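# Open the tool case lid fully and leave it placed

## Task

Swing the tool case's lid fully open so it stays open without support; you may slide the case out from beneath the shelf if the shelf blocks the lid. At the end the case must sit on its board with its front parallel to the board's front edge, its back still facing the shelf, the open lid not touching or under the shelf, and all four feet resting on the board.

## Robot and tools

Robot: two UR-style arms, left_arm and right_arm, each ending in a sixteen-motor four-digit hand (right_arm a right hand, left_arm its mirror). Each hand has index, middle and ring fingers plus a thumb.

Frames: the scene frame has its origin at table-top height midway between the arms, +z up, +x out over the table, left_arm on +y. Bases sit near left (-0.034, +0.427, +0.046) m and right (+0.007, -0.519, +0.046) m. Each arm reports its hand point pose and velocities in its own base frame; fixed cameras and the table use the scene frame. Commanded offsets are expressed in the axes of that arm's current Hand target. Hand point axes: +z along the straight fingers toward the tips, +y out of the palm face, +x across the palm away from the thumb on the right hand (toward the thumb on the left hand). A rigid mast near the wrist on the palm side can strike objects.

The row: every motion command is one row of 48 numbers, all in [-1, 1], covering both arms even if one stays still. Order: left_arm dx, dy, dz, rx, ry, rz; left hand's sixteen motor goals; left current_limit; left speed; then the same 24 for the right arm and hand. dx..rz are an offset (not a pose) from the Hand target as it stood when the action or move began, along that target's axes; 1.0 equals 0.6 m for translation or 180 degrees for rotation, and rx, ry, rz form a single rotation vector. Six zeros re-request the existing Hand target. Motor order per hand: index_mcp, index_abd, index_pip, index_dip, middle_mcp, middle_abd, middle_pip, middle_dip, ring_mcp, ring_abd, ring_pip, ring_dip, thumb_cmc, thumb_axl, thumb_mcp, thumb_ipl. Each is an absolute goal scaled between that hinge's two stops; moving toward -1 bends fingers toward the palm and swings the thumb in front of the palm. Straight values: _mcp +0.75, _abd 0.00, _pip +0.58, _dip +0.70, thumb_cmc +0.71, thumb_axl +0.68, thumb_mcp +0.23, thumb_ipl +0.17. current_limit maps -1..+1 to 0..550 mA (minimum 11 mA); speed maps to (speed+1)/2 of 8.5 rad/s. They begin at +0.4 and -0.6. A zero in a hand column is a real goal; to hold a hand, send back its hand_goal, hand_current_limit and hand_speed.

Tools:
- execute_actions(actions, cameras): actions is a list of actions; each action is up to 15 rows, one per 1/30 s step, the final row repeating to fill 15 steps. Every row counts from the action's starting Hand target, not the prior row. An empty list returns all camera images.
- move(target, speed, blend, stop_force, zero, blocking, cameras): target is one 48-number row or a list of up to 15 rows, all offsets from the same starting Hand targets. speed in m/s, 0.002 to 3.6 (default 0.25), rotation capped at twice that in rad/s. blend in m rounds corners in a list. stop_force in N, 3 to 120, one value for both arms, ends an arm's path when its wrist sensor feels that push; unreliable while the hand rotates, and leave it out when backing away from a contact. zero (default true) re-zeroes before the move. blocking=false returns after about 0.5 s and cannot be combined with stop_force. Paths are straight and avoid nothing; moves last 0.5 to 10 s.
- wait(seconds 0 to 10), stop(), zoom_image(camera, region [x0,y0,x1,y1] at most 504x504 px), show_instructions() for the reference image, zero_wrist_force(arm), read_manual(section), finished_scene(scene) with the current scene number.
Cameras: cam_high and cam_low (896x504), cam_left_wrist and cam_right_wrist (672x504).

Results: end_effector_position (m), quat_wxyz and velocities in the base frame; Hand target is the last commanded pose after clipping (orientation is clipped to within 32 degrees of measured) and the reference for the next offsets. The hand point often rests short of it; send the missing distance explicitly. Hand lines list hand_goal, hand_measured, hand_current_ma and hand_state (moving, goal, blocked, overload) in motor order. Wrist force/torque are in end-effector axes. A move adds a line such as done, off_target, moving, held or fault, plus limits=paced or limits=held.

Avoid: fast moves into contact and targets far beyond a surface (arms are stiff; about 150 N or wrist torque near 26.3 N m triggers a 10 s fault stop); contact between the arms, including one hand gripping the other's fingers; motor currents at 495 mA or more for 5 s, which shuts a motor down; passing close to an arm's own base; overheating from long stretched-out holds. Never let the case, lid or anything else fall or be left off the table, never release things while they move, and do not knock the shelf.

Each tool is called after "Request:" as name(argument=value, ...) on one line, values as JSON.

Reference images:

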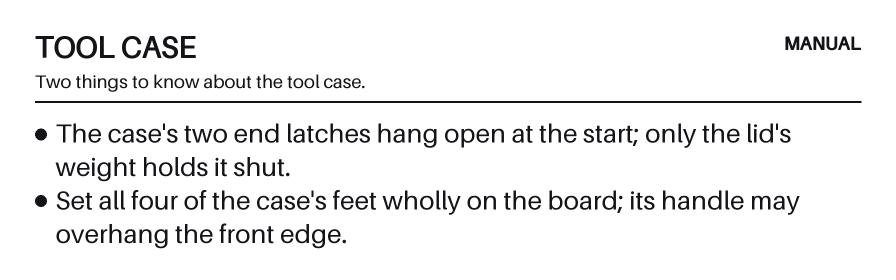

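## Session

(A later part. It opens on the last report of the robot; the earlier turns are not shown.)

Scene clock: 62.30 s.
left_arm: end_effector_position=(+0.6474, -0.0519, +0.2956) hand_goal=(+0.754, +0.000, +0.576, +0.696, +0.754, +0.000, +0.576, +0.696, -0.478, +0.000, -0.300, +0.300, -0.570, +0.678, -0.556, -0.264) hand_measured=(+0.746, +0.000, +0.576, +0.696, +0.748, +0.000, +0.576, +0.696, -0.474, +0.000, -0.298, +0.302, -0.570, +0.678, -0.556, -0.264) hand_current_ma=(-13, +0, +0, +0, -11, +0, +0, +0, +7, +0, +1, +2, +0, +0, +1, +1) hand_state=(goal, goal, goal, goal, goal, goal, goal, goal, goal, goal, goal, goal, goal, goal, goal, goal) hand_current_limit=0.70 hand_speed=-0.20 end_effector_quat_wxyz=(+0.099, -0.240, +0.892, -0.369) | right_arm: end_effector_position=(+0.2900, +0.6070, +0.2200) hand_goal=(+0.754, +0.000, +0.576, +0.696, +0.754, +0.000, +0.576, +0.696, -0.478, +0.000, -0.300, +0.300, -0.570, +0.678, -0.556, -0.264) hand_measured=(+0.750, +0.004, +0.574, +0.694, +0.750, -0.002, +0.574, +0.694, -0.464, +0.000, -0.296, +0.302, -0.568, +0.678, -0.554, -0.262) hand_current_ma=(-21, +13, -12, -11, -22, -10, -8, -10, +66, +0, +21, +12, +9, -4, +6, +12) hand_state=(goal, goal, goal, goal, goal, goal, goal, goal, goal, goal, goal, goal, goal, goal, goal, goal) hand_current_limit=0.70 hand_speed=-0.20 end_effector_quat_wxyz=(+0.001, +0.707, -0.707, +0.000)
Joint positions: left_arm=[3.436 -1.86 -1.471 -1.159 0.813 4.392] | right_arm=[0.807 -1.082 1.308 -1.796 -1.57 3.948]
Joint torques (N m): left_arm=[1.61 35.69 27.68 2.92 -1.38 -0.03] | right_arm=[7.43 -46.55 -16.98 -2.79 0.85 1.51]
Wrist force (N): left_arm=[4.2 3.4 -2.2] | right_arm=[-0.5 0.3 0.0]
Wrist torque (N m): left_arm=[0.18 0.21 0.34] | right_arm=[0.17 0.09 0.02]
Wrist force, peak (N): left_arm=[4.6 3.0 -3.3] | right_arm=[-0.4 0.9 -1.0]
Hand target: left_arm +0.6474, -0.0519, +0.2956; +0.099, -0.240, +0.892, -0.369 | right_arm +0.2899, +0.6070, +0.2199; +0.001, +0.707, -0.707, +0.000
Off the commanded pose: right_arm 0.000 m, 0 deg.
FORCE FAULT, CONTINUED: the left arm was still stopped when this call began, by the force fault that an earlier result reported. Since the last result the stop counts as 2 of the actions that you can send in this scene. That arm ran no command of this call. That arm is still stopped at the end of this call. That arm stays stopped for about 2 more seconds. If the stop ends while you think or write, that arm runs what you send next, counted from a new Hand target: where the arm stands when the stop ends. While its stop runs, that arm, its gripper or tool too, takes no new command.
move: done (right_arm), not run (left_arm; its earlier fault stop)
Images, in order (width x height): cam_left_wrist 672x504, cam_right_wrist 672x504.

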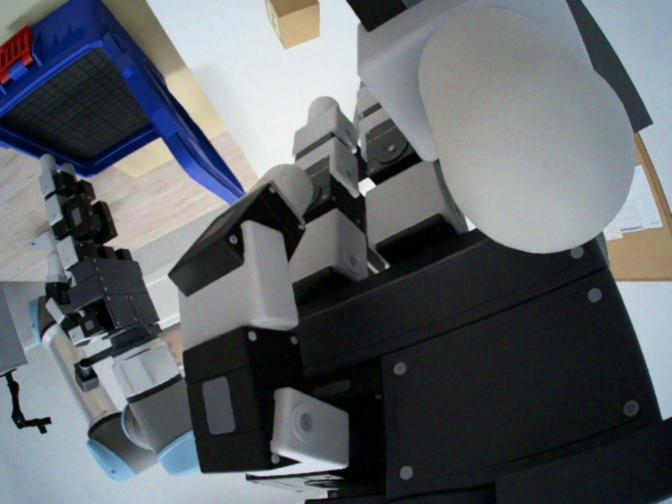

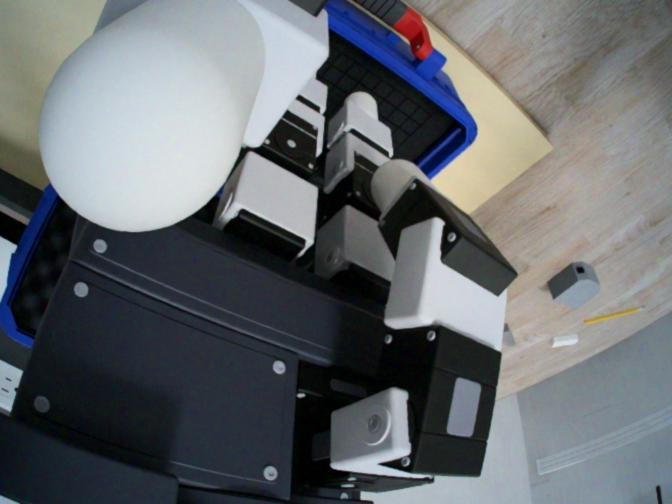

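Request:
zoom_image(camera="cam_left_wrist", region=[90, 0, 260, 210])

Scaled by 2.400 from the camera's 672x504 image, which has a finer 960x720 frame.

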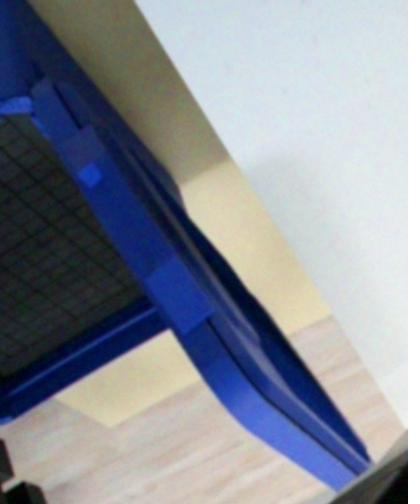

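Request:
move(target=[[0.0469,0.025,-0.0953,0,0,0, 0.754,0,0.576,0.696,0.754,0,0.576,0.696,-0.479,0,-0.3,0.3,-0.571,0.678,-0.557,-0.264,0.7,-0.2, 0,0,0,0,0,0, 0.754,0,0.576,0.696,0.754,0,0.576,0.696,-0.479,0,-0.3,0.3,-0.571,0.678,-0.557,-0.264,0.7,-0.2],[0.3181,0.1048,-0.2925,0,0,0, 0.754,0,0.576,0.696,0.754,0,0.576,0.696,-0.479,0,-0.3,0.3,-0.571,0.678,-0.557,-0.264,0.7,-0.2, 0,0,0.05,0,0,0, 0.754,0,0.576,0.696,0.754,0,0.576,0.696,-0.479,0,-0.3,0.3,-0.571,0.678,-0.557,-0.264,0.7,-0.2]], speed=0.15, blend=0.02, cameras=["cam_left_wrist","cam_right_wrist"])

Request:
zoom_image(camera="cam_right_wrist", region=[300, 0, 580, 230])

Scene clock: 69.63 s.
left_arm: end_effector_position=(+0.3980, -0.0018, +0.3756) hand_goal=(+0.754, +0.000, +0.576, +0.696, +0.754, +0.000, +0.576, +0.696, -0.478, +0.000, -0.300, +0.300, -0.570, +0.678, -0.556, -0.264) hand_measured=(+0.746, +0.000, +0.576, +0.696, +0.748, +0.000, +0.576, +0.696, -0.472, +0.000, -0.298, +0.302, -0.570, +0.678, -0.556, -0.264) hand_current_ma=(-13, +0, +0, +0, -11, +0, +0, +0, +8, +0, +1, +2, +0, +0, +1, +1) hand_state=(goal, goal, goal, goal, goal, goal, goal, goal, goal, goal, goal, goal, goal, goal, goal, goal) hand_current_limit=0.70 hand_speed=-0.20 end_effector_quat_wxyz=(+0.099, -0.240, +0.892, -0.369) | right_arm: end_effector_position=(+0.2899, +0.6070, +0.1898) hand_goal=(+0.754, +0.000, +0.576, +0.696, +0.754, +0.000, +0.576, +0.696, -0.478, +0.000, -0.300, +0.300, -0.570, +0.678, -0.556, -0.264) hand_measured=(+0.750, +0.004, +0.574, +0.694, +0.750, -0.002, +0.574, +0.694, -0.464, +0.000, -0.296, +0.302, -0.568, +0.678, -0.554, -0.262) hand_current_ma=(-21, +13, -12, -11, -22, -10, -8, -10, +66, +0, +21, +12, +9, -4, +6, +12) hand_state=(goal, goal, goal, goal, goal, goal, goal, goal, goal, goal, goal, goal, goal, goal, goal, goal) hand_current_limit=0.70 hand_speed=-0.20 end_effector_quat_wxyz=(+0.001, +0.707, -0.707, +0.000)
Joint positions: left_arm=[3.761 -1.25 -1.784 -1.772 0.792 4.845] | right_arm=[0.807 -1.063 1.359 -1.865 -1.57 3.948]
Joint torques (N m): left_arm=[-7.41 17.21 31.71 2.05 -2.7 -1.02] | right_arm=[7.38 -55.16 -29.09 -0.82 0.81 1.61]
Wrist force (N): left_arm=[-3.1 1.4 0.9] | right_arm=[-0.5 -0.1 -0.1]
Wrist torque (N m): left_arm=[-0.07 0.57 -0.09] | right_arm=[0.12 0.07 0.01]
Wrist force, peak (N): left_arm=[4.5 4.0 -2.2] | right_arm=[-0.7 0.4 -0.1]
Hand target: left_arm +0.3979, -0.0019, +0.3757; +0.099, -0.240, +0.892, -0.369 | right_arm +0.2899, +0.6070, +0.1899; +0.001, +0.707, -0.707, +0.000
Off the commanded pose: left_arm 0.000 m, 0 deg | right_arm 0.000 m, 0 deg.
FORCE FAULT, CONTINUED: the left arm's stop, for the force fault that an earlier result reported, is over. The rest of the stop counts as 3 of the actions that you can send in this scene. The stop ended before this call began, so that arm ran this call's commands, counted from a new Hand target: where the arm stood when the stop ended. During its stop the left arm's controller moved it back a little.
move: done
Images, in order (width x height): cam_left_wrist 672x504, cam_right_wrist 672x504.

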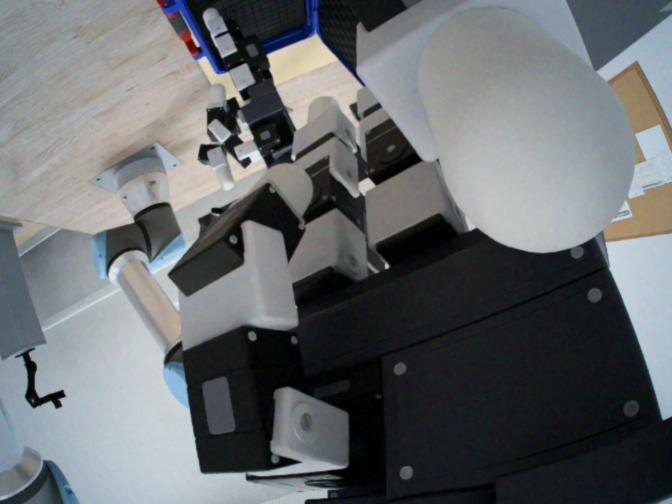

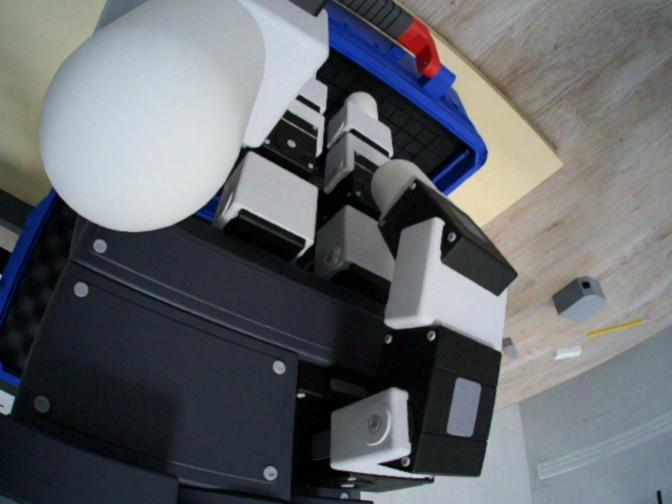

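Scaled by 1.800 from the camera's 672x504 image, which has a finer 960x720 frame.

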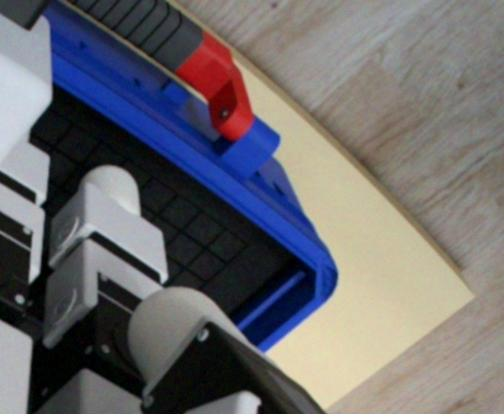

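Request:
move(target=[0,0,0,0,0,0, 0.754,0,0.576,0.696,0.754,0,0.576,0.696,-0.479,0,-0.3,0.3,-0.571,0.678,-0.557,-0.264,0.7,-0.2, 0,0,0.0317,0,0,0, 0.754,0,0.576,0.696,0.754,0,0.576,0.696,-0.479,0,-0.3,0.3,-0.571,0.678,-0.557,-0.264,0.7,-0.2], speed=0.04, stop_force=3)

Request:
move(target=[0,0,0,0,0,0, 0.754,0,0.576,0.696,0.754,0,0.576,0.696,-0.479,0,-0.3,0.3,-0.571,0.678,-0.557,-0.264,0.7,-0.2, 0,0.055,0,0,0,0, 0.754,0,0.576,0.696,0.754,0,0.576,0.696,-0.479,0,-0.3,0.3,-0.571,0.678,-0.557,-0.264,0.7,-0.2], speed=0.015, stop_force=3, cameras=["cam_right_wrist"])

Request:
zoom_image(camera="cam_right_wrist", region=[300, 0, 580, 230])

Scene clock: 71.83 s.
left_arm: end_effector_position=(+0.3979, -0.0019, +0.3757) hand_goal=(+0.754, +0.000, +0.576, +0.696, +0.754, +0.000, +0.576, +0.696, -0.478, +0.000, -0.300, +0.300, -0.570, +0.678, -0.556, -0.264) hand_measured=(+0.746, +0.000, +0.576, +0.696, +0.748, +0.000, +0.576, +0.696, -0.472, +0.000, -0.298, +0.302, -0.570, +0.678, -0.556, -0.264) hand_current_ma=(-13, +0, +0, +0, -11, +0, +0, +0, +8, +0, +1, +2, +0, +0, +1, +1) hand_state=(goal, goal, goal, goal, goal, goal, goal, goal, goal, goal, goal, goal, goal, goal, goal, goal) hand_current_limit=0.70 hand_speed=-0.20 end_effector_quat_wxyz=(+0.099, -0.240, +0.892, -0.369) | right_arm: end_effector_position=(+0.2898, +0.6070, +0.1733) hand_goal=(+0.754, +0.000, +0.576, +0.696, +0.754, +0.000, +0.576, +0.696, -0.478, +0.000, -0.300, +0.300, -0.570, +0.678, -0.556, -0.264) hand_measured=(+0.750, +0.002, +0.574, +0.694, +0.750, -0.002, +0.574, +0.694, -0.464, +0.000, -0.296, +0.302, -0.568, +0.678, -0.554, -0.262) hand_current_ma=(-18, +11, -10, -11, -18, -9, -9, -9, +66, +0, +21, +12, +9, -4, +6, +12) hand_state=(goal, goal, goal, goal, goal, goal, goal, goal, goal, goal, goal, goal, goal, goal, goal, goal) hand_current_limit=0.70 hand_speed=-0.20 end_effector_quat_wxyz=(+0.001, +0.707, -0.707, +0.000)
Joint positions: left_arm=[3.761 -1.25 -1.784 -1.772 0.792 4.845] | right_arm=[0.807 -1.051 1.384 -1.903 -1.57 3.948]
Joint torques (N m): left_arm=[-10.46 17.13 31.2 1.65 -2.27 1.13] | right_arm=[5.62 -53.87 -27.2 -3.82 0.2 1.3]
Wrist force (N): left_arm=[-3.0 1.3 0.9] | right_arm=[-0.5 0.5 -2.4]
Wrist torque (N m): left_arm=[-0.08 0.54 -0.07] | right_arm=[0.32 0.09 0.02]
Wrist force, peak (N): left_arm=[-3.3 1.5 0.9] | right_arm=[-0.1 0.3 -27.3]
Hand target: left_arm +0.3979, -0.0019, +0.3757; +0.099, -0.240, +0.892, -0.369 | right_arm +0.2898, +0.6070, +0.1733; +0.001, +0.707, -0.707, +0.000 (not the last commanded pose)
Off the commanded pose: left_arm 0.000 m, 0 deg | right_arm 0.002 m, 0 deg.
move: contact (right_arm)

Scene clock: 74.07 s.
left_arm: end_effector_position=(+0.3979, -0.0019, +0.3757) hand_goal=(+0.754, +0.000, +0.576, +0.696, +0.754, +0.000, +0.576, +0.696, -0.478, +0.000, -0.300, +0.300, -0.570, +0.678, -0.556, -0.264) hand_measured=(+0.746, +0.000, +0.576, +0.696, +0.748, +0.000, +0.576, +0.696, -0.472, +0.000, -0.298, +0.302, -0.570, +0.678, -0.556, -0.264) hand_current_ma=(-13, +0, +0, +0, -11, +0, +0, +0, +8, +0, +1, +2, +0, +0, +1, +1) hand_state=(goal, goal, goal, goal, goal, goal, goal, goal, goal, goal, goal, goal, goal, goal, goal, goal) hand_current_limit=0.70 hand_speed=-0.20 end_effector_quat_wxyz=(+0.099, -0.240, +0.892, -0.369) | right_arm: end_effector_position=(+0.2720, +0.6070, +0.1733) hand_goal=(+0.754, +0.000, +0.576, +0.696, +0.754, +0.000, +0.576, +0.696, -0.478, +0.000, -0.300, +0.300, -0.570, +0.678, -0.556, -0.264) hand_measured=(+0.774, +0.002, +0.588, +0.702, +0.778, -0.002, +0.592, +0.700, -0.464, +0.000, -0.296, +0.302, -0.568, +0.678, -0.554, -0.262) hand_current_ma=(+100, +7, +54, +24, +119, -9, +69, +22, +66, +0, +21, +12, +9, -4, +6, +12) hand_state=(blocked, goal, goal, goal, blocked, goal, goal, goal, goal, goal, goal, goal, goal, goal, goal, goal) hand_current_limit=0.70 hand_speed=-0.20 end_effector_quat_wxyz=(+0.001, +0.707, -0.707, +0.000)
Joint positions: left_arm=[3.761 -1.25 -1.784 -1.772 0.792 4.845] | right_arm=[0.826 -1.072 1.418 -1.915 -1.57 3.968]
Joint torques (N m): left_arm=[-10.62 16.93 29.92 3.53 -1.69 0.26] | right_arm=[-9.24 -37.9 -28.24 -0.39 1.63 -1.3]
Wrist force (N): left_arm=[-2.9 1.3 0.9] | right_arm=[-0.7 -0.8 -1.2]
Wrist torque (N m): left_arm=[-0.09 0.54 -0.07] | right_arm=[0.38 0.07 -0.04]
Wrist force, peak (N): left_arm=[-3.2 1.4 0.8] | right_arm=[-0.5 -2.7 -2.5]
Hand target: left_arm +0.3979, -0.0019, +0.3757; +0.099, -0.240, +0.892, -0.369 | right_arm +0.2720, +0.6070, +0.1733; +0.001, +0.707, -0.707, +0.000 (not the last commanded pose)
Off the commanded pose: left_arm 0.000 m, 0 deg | right_arm 0.015 m, 0 deg.
move: contact (right_arm)
Images, in order (width x height): cam_right_wrist 672x504.

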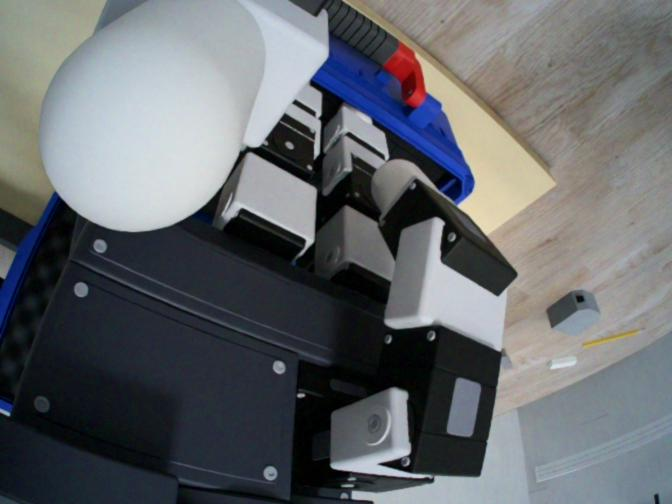

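Scaled by 1.800 from the camera's 672x504 image, which has a finer 960x720 frame.

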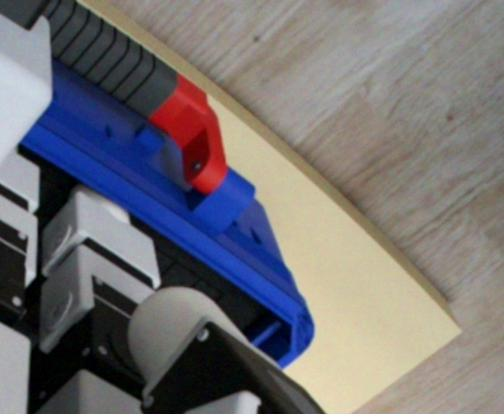

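Request:
move(target=[0,0,0,0,0,0, 0.754,0,0.576,0.696,0.754,0,0.576,0.696,-0.479,0,-0.3,0.3,-0.571,0.678,-0.557,-0.264,0.7,-0.2, 0,0.03,0,0,0,0, 0.754,0,0.576,0.696,0.754,0,0.576,0.696,-0.479,0,-0.3,0.3,-0.571,0.678,-0.557,-0.264,0.7,-0.2], speed=0.015, cameras=["cam_right_wrist","cam_high"])

Request:
zoom_image(camera="cam_right_wrist", region=[300, 0, 580, 230])

Request:
zoom_image(camera="cam_high", region=[330, 130, 600, 330])

Scene clock: 76.17 s.
left_arm: end_effector_position=(+0.3979, -0.0019, +0.3757) hand_goal=(+0.754, +0.000, +0.576, +0.696, +0.754, +0.000, +0.576, +0.696, -0.478, +0.000, -0.300, +0.300, -0.570, +0.678, -0.556, -0.264) hand_measured=(+0.746, +0.000, +0.576, +0.696, +0.748, +0.000, +0.576, +0.696, -0.472, +0.000, -0.298, +0.302, -0.570, +0.678, -0.556, -0.264) hand_current_ma=(-13, +0, +0, +0, -11, +0, +0, +0, +8, +0, +1, +2, +0, +0, +1, +1) hand_state=(goal, goal, goal, goal, goal, goal, goal, goal, goal, goal, goal, goal, goal, goal, goal, goal) hand_current_limit=0.70 hand_speed=-0.20 end_effector_quat_wxyz=(+0.099, -0.240, +0.892, -0.369) | right_arm: end_effector_position=(+0.2539, +0.6070, +0.1733) hand_goal=(+0.754, +0.000, +0.576, +0.696, +0.754, +0.000, +0.576, +0.696, -0.478, +0.000, -0.300, +0.300, -0.570, +0.678, -0.556, -0.264) hand_measured=(+0.820, +0.002, +0.610, +0.710, +0.822, -0.002, +0.616, +0.708, -0.464, +0.000, -0.296, +0.302, -0.568, +0.678, -0.554, -0.262) hand_current_ma=(+331, +9, +162, +64, +350, -6, +188, +57, +66, +0, +21, +12, +9, -4, +6, +12) hand_state=(blocked, goal, blocked, goal, blocked, goal, blocked, goal, goal, goal, goal, goal, goal, goal, goal, goal) hand_current_limit=0.70 hand_speed=-0.20 end_effector_quat_wxyz=(+0.001, +0.707, -0.707, +0.000)
Joint positions: left_arm=[3.761 -1.25 -1.784 -1.772 0.792 4.845] | right_arm=[0.846 -1.093 1.45 -1.926 -1.57 3.988]
Joint torques (N m): left_arm=[-10.11 17.28 29 4.76 -1.27 -0.38] | right_arm=[0.01 -42.47 -21.63 -2.13 3.14 0.22]
Wrist force (N): left_arm=[-2.9 1.5 0.9] | right_arm=[-0.2 -5.9 -1.4]
Wrist torque (N m): left_arm=[-0.05 0.54 -0.07] | right_arm=[0.71 0.04 -0.05]
Wrist force, peak (N): left_arm=[-3.3 1.4 1.0] | right_arm=[-0.6 -8.1 -3.2]
Hand target: left_arm +0.3979, -0.0019, +0.3757; +0.099, -0.240, +0.892, -0.369 | right_arm +0.2540, +0.6070, +0.1733; +0.001, +0.707, -0.707, +0.000
Off the commanded pose: left_arm 0.000 m, 0 deg | right_arm 0.000 m, 0 deg.
move: done
Images, in order (width x height): cam_high 896x504, cam_right_wrist 672x504.

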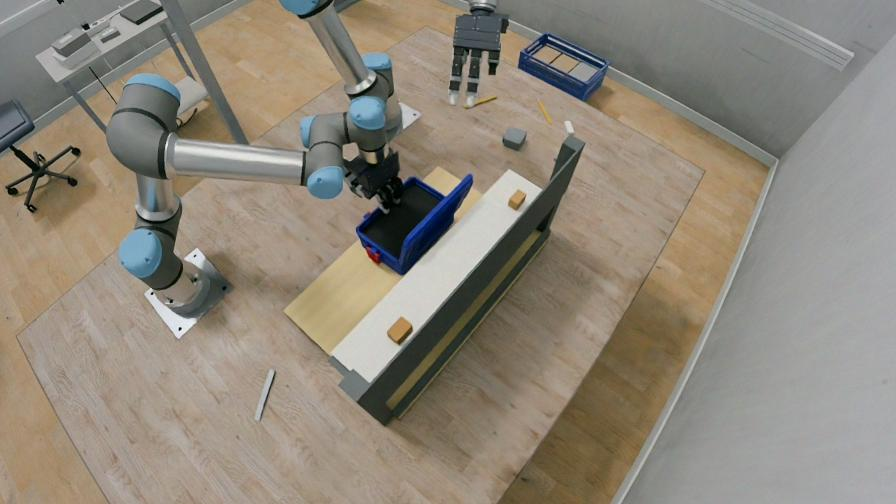

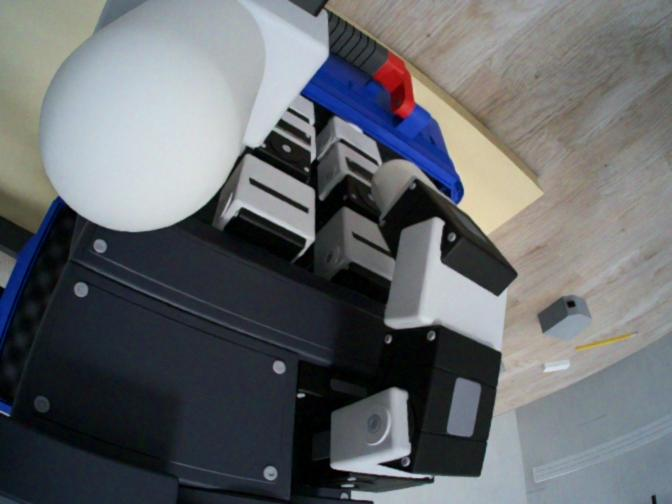

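Scaled by 1.800 from the camera's 672x504 image, which has a finer 960x720 frame.

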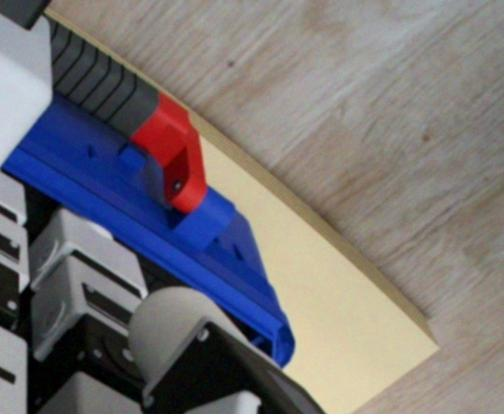

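Scaled by 1.867.

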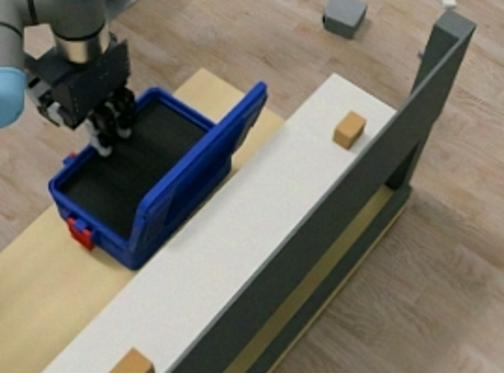

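Request:
move(target=[0,0,0,0,0,0, 0.754,0,0.576,0.696,0.754,0,0.576,0.696,-0.479,0,-0.3,0.3,-0.571,0.678,-0.557,-0.264,0.7,-0.2, 0,0.0167,0,0,0,0, 0.754,0,0.576,0.696,0.754,0,0.576,0.696,-0.479,0,-0.3,0.3,-0.571,0.678,-0.557,-0.264,0.75,-0.2], speed=0.015, cameras=["cam_right_wrist","cam_high"])

Request:
zoom_image(camera="cam_high", region=[330, 130, 600, 330])

Scene clock: 77.47 s.
left_arm: end_effector_position=(+0.3979, -0.0019, +0.3757) hand_goal=(+0.754, +0.000, +0.576, +0.696, +0.754, +0.000, +0.576, +0.696, -0.478, +0.000, -0.300, +0.300, -0.570, +0.678, -0.556, -0.264) hand_measured=(+0.746, +0.000, +0.576, +0.696, +0.748, +0.000, +0.576, +0.696, -0.472, +0.000, -0.298, +0.302, -0.570, +0.678, -0.556, -0.264) hand_current_ma=(-13, +0, +0, +0, -11, +0, +0, +0, +8, +0, +1, +2, +0, +0, +1, +1) hand_state=(goal, goal, goal, goal, goal, goal, goal, goal, goal, goal, goal, goal, goal, goal, goal, goal) hand_current_limit=0.70 hand_speed=-0.20 end_effector_quat_wxyz=(+0.099, -0.240, +0.892, -0.369) | right_arm: end_effector_position=(+0.2438, +0.6070, +0.1734) hand_goal=(+0.754, +0.000, +0.576, +0.696, +0.754, +0.000, +0.576, +0.696, -0.478, +0.000, -0.300, +0.300, -0.570, +0.678, -0.556, -0.264) hand_measured=(+0.820, +0.002, +0.610, +0.710, +0.822, -0.002, +0.616, +0.708, -0.464, +0.000, -0.296, +0.302, -0.568, +0.678, -0.554, -0.262) hand_current_ma=(+331, +8, +162, +64, +351, -6, +188, +57, +66, +0, +21, +12, +9, -4, +6, +12) hand_state=(blocked, goal, blocked, goal, blocked, goal, blocked, goal, goal, goal, goal, goal, goal, goal, goal, goal) hand_current_limit=0.75 hand_speed=-0.20 end_effector_quat_wxyz=(+0.001, +0.707, -0.707, +0.000)
Joint positions: left_arm=[3.761 -1.25 -1.784 -1.772 0.792 4.845] | right_arm=[0.858 -1.105 1.468 -1.932 -1.57 3.999]
Joint torques (N m): left_arm=[-10.11 16.98 27.51 4.79 -0.83 -0.85] | right_arm=[-0.29 -42.14 -21.03 -2.2 3.01 0.23]
Wrist force (N): left_arm=[-3.0 1.4 0.6] | right_arm=[-0.5 -5.4 -1.2]
Wrist torque (N m): left_arm=[-0.05 0.55 -0.08] | right_arm=[0.66 0.05 -0.07]
Wrist force, peak (N): left_arm=[-3.4 1.4 0.7] | right_arm=[-0.7 -7.7 -2.1]
Hand target: left_arm +0.3979, -0.0019, +0.3757; +0.099, -0.240, +0.892, -0.369 | right_arm +0.2440, +0.6070, +0.1734; +0.001, +0.707, -0.707, +0.000
Off the commanded pose: left_arm 0.000 m, 0 deg | right_arm 0.000 m, 0 deg.
move: done
Images, in order (width x height): cam_high 896x504, cam_right_wrist 672x504.

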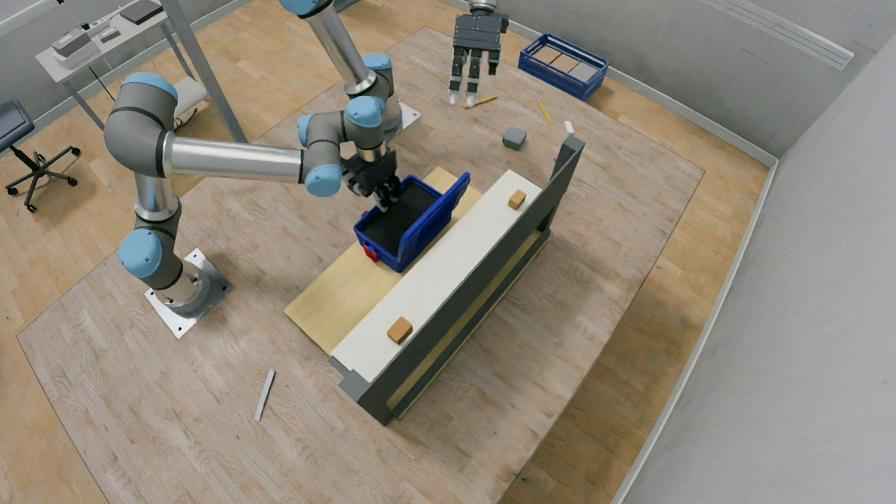

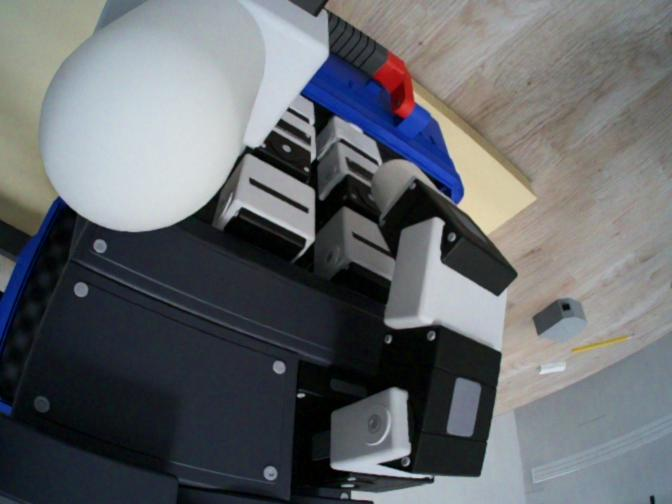

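Scaled by 1.867.

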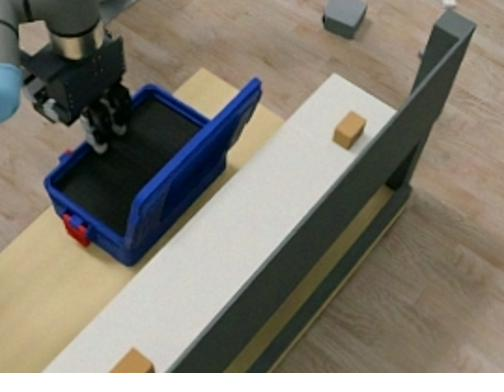

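Request:
move(target=[[0,0,0,0,0,0, 0.754,0,0.576,0.696,0.754,0,0.576,0.696,-0.479,0,-0.3,0.3,-0.571,0.678,-0.557,-0.264,0.7,-0.2, 0,-0.045,-0.002,0,0,0, 0.754,0,0.576,0.696,0.754,0,0.576,0.696,-0.479,0,-0.3,0.3,-0.571,0.678,-0.557,-0.264,0.75,-0.2],[0,0,0,0,0,0, 0.754,0,0.576,0.696,0.754,0,0.576,0.696,-0.479,0,-0.3,0.3,-0.571,0.678,-0.557,-0.264,0.7,-0.2, 0,-0.045,-0.2,0,0,0, 0.754,0,0.576,0.696,0.754,0,0.576,0.696,-0.479,0,-0.3,0.3,-0.571,0.678,-0.557,-0.264,0.75,-0.2],[0,0,0,0,0,0, 0.754,0,0.576,0.696,0.754,0,0.576,0.696,-0.479,0,-0.3,0.3,-0.571,0.678,-0.557,-0.264,0.7,-0.2, 0.35,0.05,-0.3,0,0,0, 0.754,0,0.576,0.696,0.754,0,0.576,0.696,-0.479,0,-0.3,0.3,-0.571,0.678,-0.557,-0.264,0.75,-0.2]], speed=[0.03,0.1,0.25], blend=[0.003,0.02,0], cameras=["all"])

Request:
zoom_image(camera="cam_right_wrist", region=[300, 0, 620, 280])

Request:
zoom_image(camera="cam_high", region=[330, 130, 600, 330])

Scene clock: 81.87 s.
left_arm: end_effector_position=(+0.3979, -0.0019, +0.3757) hand_goal=(+0.754, +0.000, +0.576, +0.696, +0.754, +0.000, +0.576, +0.696, -0.478, +0.000, -0.300, +0.300, -0.570, +0.678, -0.556, -0.264) hand_measured=(+0.746, +0.000, +0.576, +0.696, +0.748, +0.000, +0.576, +0.696, -0.472, +0.000, -0.298, +0.302, -0.570, +0.678, -0.556, -0.264) hand_current_ma=(-13, +0, +0, +0, -11, +0, +0, +0, +8, +0, +1, +2, +0, +0, +1, +1) hand_state=(goal, goal, goal, goal, goal, goal, goal, goal, goal, goal, goal, goal, goal, goal, goal, goal) hand_current_limit=0.70 hand_speed=-0.20 end_effector_quat_wxyz=(+0.099, -0.240, +0.892, -0.369) | right_arm: end_effector_position=(+0.2143, +0.3971, +0.3535) hand_goal=(+0.754, +0.000, +0.576, +0.696, +0.754, +0.000, +0.576, +0.696, -0.478, +0.000, -0.300, +0.300, -0.570, +0.678, -0.556, -0.264) hand_measured=(+0.754, +0.002, +0.578, +0.698, +0.754, -0.002, +0.578, +0.698, -0.464, +0.000, -0.296, +0.302, -0.568, +0.678, -0.554, -0.262) hand_current_ma=(+3, +8, +9, +11, +3, -6, +10, +10, +66, +0, +21, +12, +8, -4, +5, +12) hand_state=(goal, goal, goal, goal, goal, goal, goal, goal, goal, goal, goal, goal, goal, goal, goal, goal) hand_current_limit=0.75 hand_speed=-0.20 end_effector_quat_wxyz=(+0.001, +0.707, -0.707, +0.000)
Joint positions: left_arm=[3.761 -1.25 -1.784 -1.772 0.792 4.845] | right_arm=[0.614 -1.644 1.652 -1.578 -1.57 3.756]
Joint torques (N m): left_arm=[-9.65 17.34 25.68 4.74 -0.77 -1.93] | right_arm=[-1.74 -28.77 -20.53 -3.01 1.25 -0.3]
Wrist force (N): left_arm=[-2.9 1.3 0.8] | right_arm=[-0.3 0.3 -0.5]
Wrist torque (N m): left_arm=[-0.08 0.54 -0.07] | right_arm=[0.22 0.02 -0.05]
Wrist force, peak (N): left_arm=[-3.3 1.5 0.8] | right_arm=[-0.4 -5.7 -1.6]
Hand target: left_arm +0.3979, -0.0019, +0.3757; +0.099, -0.240, +0.892, -0.369 | right_arm +0.2143, +0.3971, +0.3535; +0.001, +0.707, -0.707, +0.000
Off the commanded pose: left_arm 0.000 m, 0 deg | right_arm 0.000 m, 0 deg.
move: done

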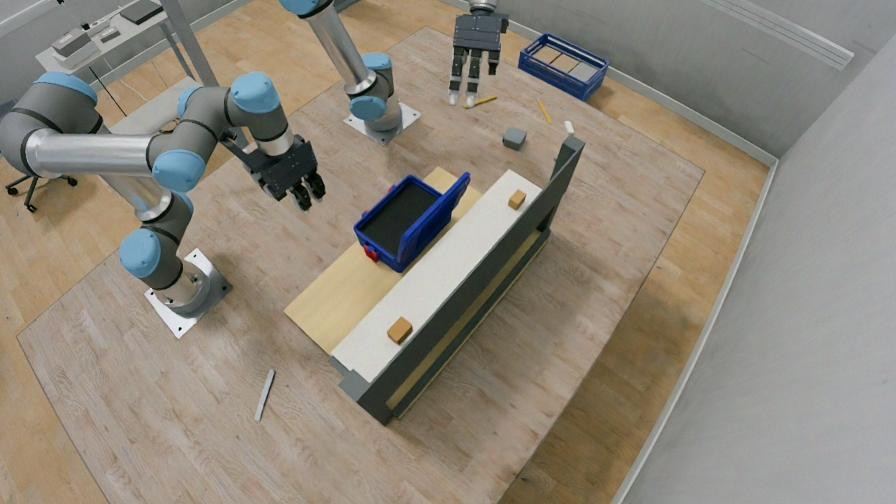

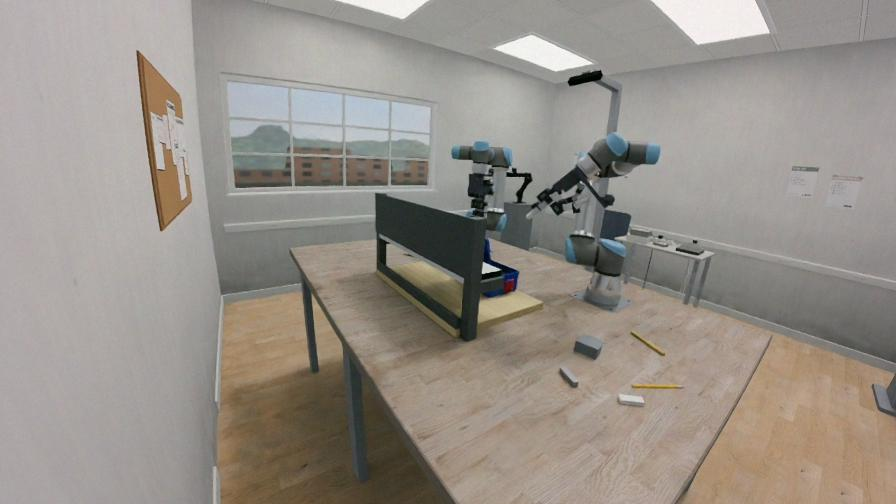

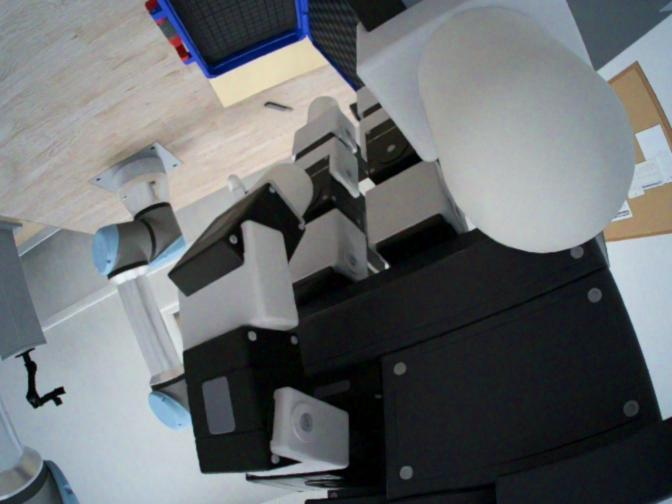

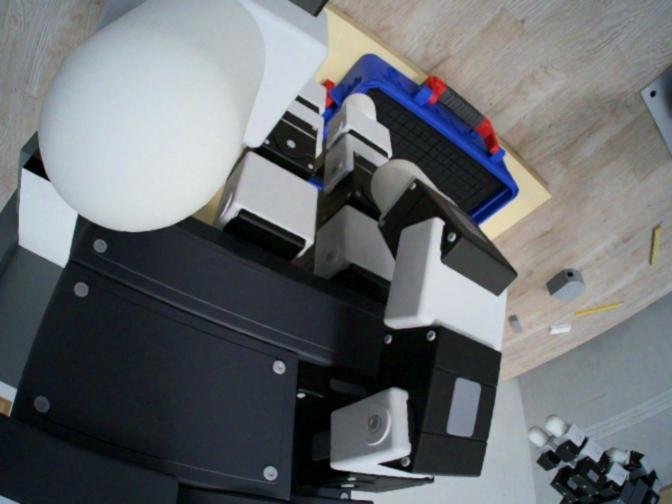

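Scaled by 1.575 from the camera's 672x504 image, which has a finer 960x720 frame.

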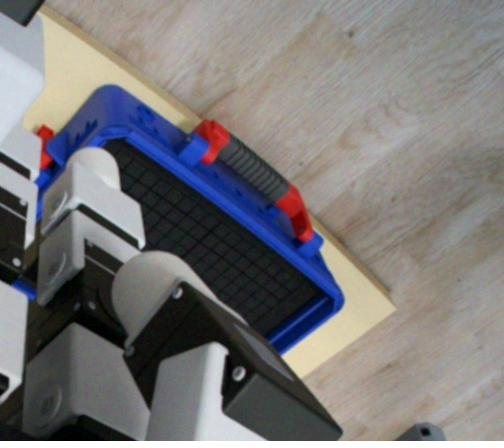

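Scaled by 1.867.

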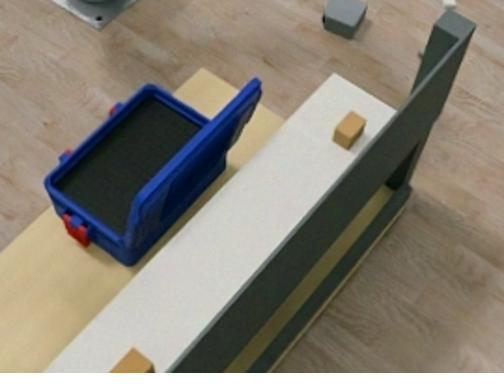

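Request:
move(target=[0.1752,0.0212,0.1477,-0.2259,-0.1302,-0.3148, 0.754,0,0.576,0.696,0.754,0,0.576,0.696,-0.479,0,-0.3,0.3,-0.571,0.678,-0.557,-0.264,0.7,-0.2, 0,0,0,0,0,0, 0.754,0,0.576,0.696,0.754,0,0.576,0.696,-0.479,0,-0.3,0.3,-0.571,0.678,-0.557,-0.264,0.7,-0.2], speed=0.4, cameras=["cam_left_wrist"])

Request:
zoom_image(camera="cam_left_wrist", region=[20, 20, 340, 300])

Scene clock: 85.93 s.
left_arm: end_effector_position=(+0.3338, -0.1010, +0.3041) hand_goal=(+0.754, +0.000, +0.576, +0.696, +0.754, +0.000, +0.576, +0.696, -0.478, +0.000, -0.300, +0.300, -0.570, +0.678, -0.556, -0.264) hand_measured=(+0.748, +0.000, +0.576, +0.696, +0.750, +0.000, +0.576, +0.696, -0.472, +0.000, -0.298, +0.302, -0.570, +0.678, -0.556, -0.264) hand_current_ma=(-8, +0, +0, +0, -7, +0, +0, +0, +11, +0, +1, +2, +0, +0, +1, +1) hand_state=(goal, goal, goal, goal, goal, goal, goal, goal, goal, goal, goal, goal, goal, goal, goal, goal) hand_current_limit=0.70 hand_speed=-0.20 end_effector_quat_wxyz=(+0.000, +0.707, -0.707, +0.000) end_effector_velocity=(-0.001, +0.000, -0.001) end_effector_angular_velocity=(+0.001, +0.003, +0.005) | right_arm: end_effector_position=(+0.2143, +0.3971, +0.3535) hand_goal=(+0.754, +0.000, +0.576, +0.696, +0.754, +0.000, +0.576, +0.696, -0.478, +0.000, -0.300, +0.300, -0.570, +0.678, -0.556, -0.264) hand_measured=(+0.754, +0.002, +0.578, +0.698, +0.754, -0.002, +0.578, +0.698, -0.464, +0.000, -0.296, +0.302, -0.568, +0.678, -0.554, -0.262) hand_current_ma=(+3, +8, +9, +11, +3, -6, +10, +10, +66, +0, +21, +12, +8, -4, +5, +12) hand_state=(goal, goal, goal, goal, goal, goal, goal, goal, goal, goal, goal, goal, goal, goal, goal, goal) hand_current_limit=0.70 hand_speed=-0.20 end_effector_quat_wxyz=(+0.001, +0.707, -0.707, +0.000)
Joint positions: left_arm=[3.275 -1.371 -1.887 -1.456 1.57 3.276] | right_arm=[0.614 -1.644 1.652 -1.578 -1.57 3.756]
Joint velocities: left_arm=[0 0 -0.002 -0.001 0.001 -0.005] | right_arm=[within noise]
Joint torques (N m): left_arm=[13.45 20.06 16.9 4.65 0.33 -1.88] | right_arm=[-8.41 -29.85 -13.68 -0.78 -0.71 -1.2]
Wrist force (N): left_arm=[-1.9 -0.3 0.8] | right_arm=[-0.4 0.3 -0.8]
Wrist torque (N m): left_arm=[-0.17 0.42 -0.15] | right_arm=[0.24 0.03 -0.06]
Wrist force, peak (N): left_arm=[-3.3 1.6 0.8] | right_arm=[-0.4 0.3 -0.8]
Hand target: left_arm +0.3338, -0.1009, +0.3040; +0.000, +0.707, -0.707, +0.000 | right_arm +0.2143, +0.3971, +0.3535; +0.001, +0.707, -0.707, +0.000
Off the commanded pose: left_arm 0.000 m, 0 deg | right_arm 0.000 m, 0 deg.
move: done
Images, in order (width x height): cam_left_wrist 672x504.

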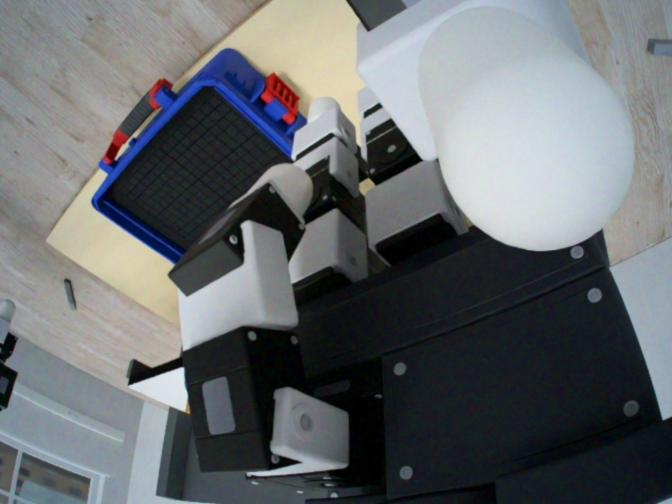

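Scaled by 1.575 from the camera's 672x504 image, which has a finer 960x720 frame.

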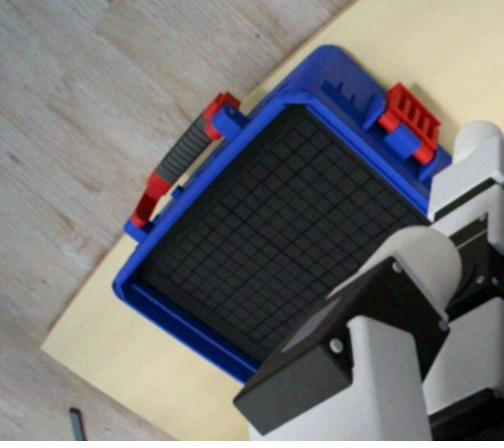

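Request:
finished_scene(scene=2)

The scene is finished: the task was done.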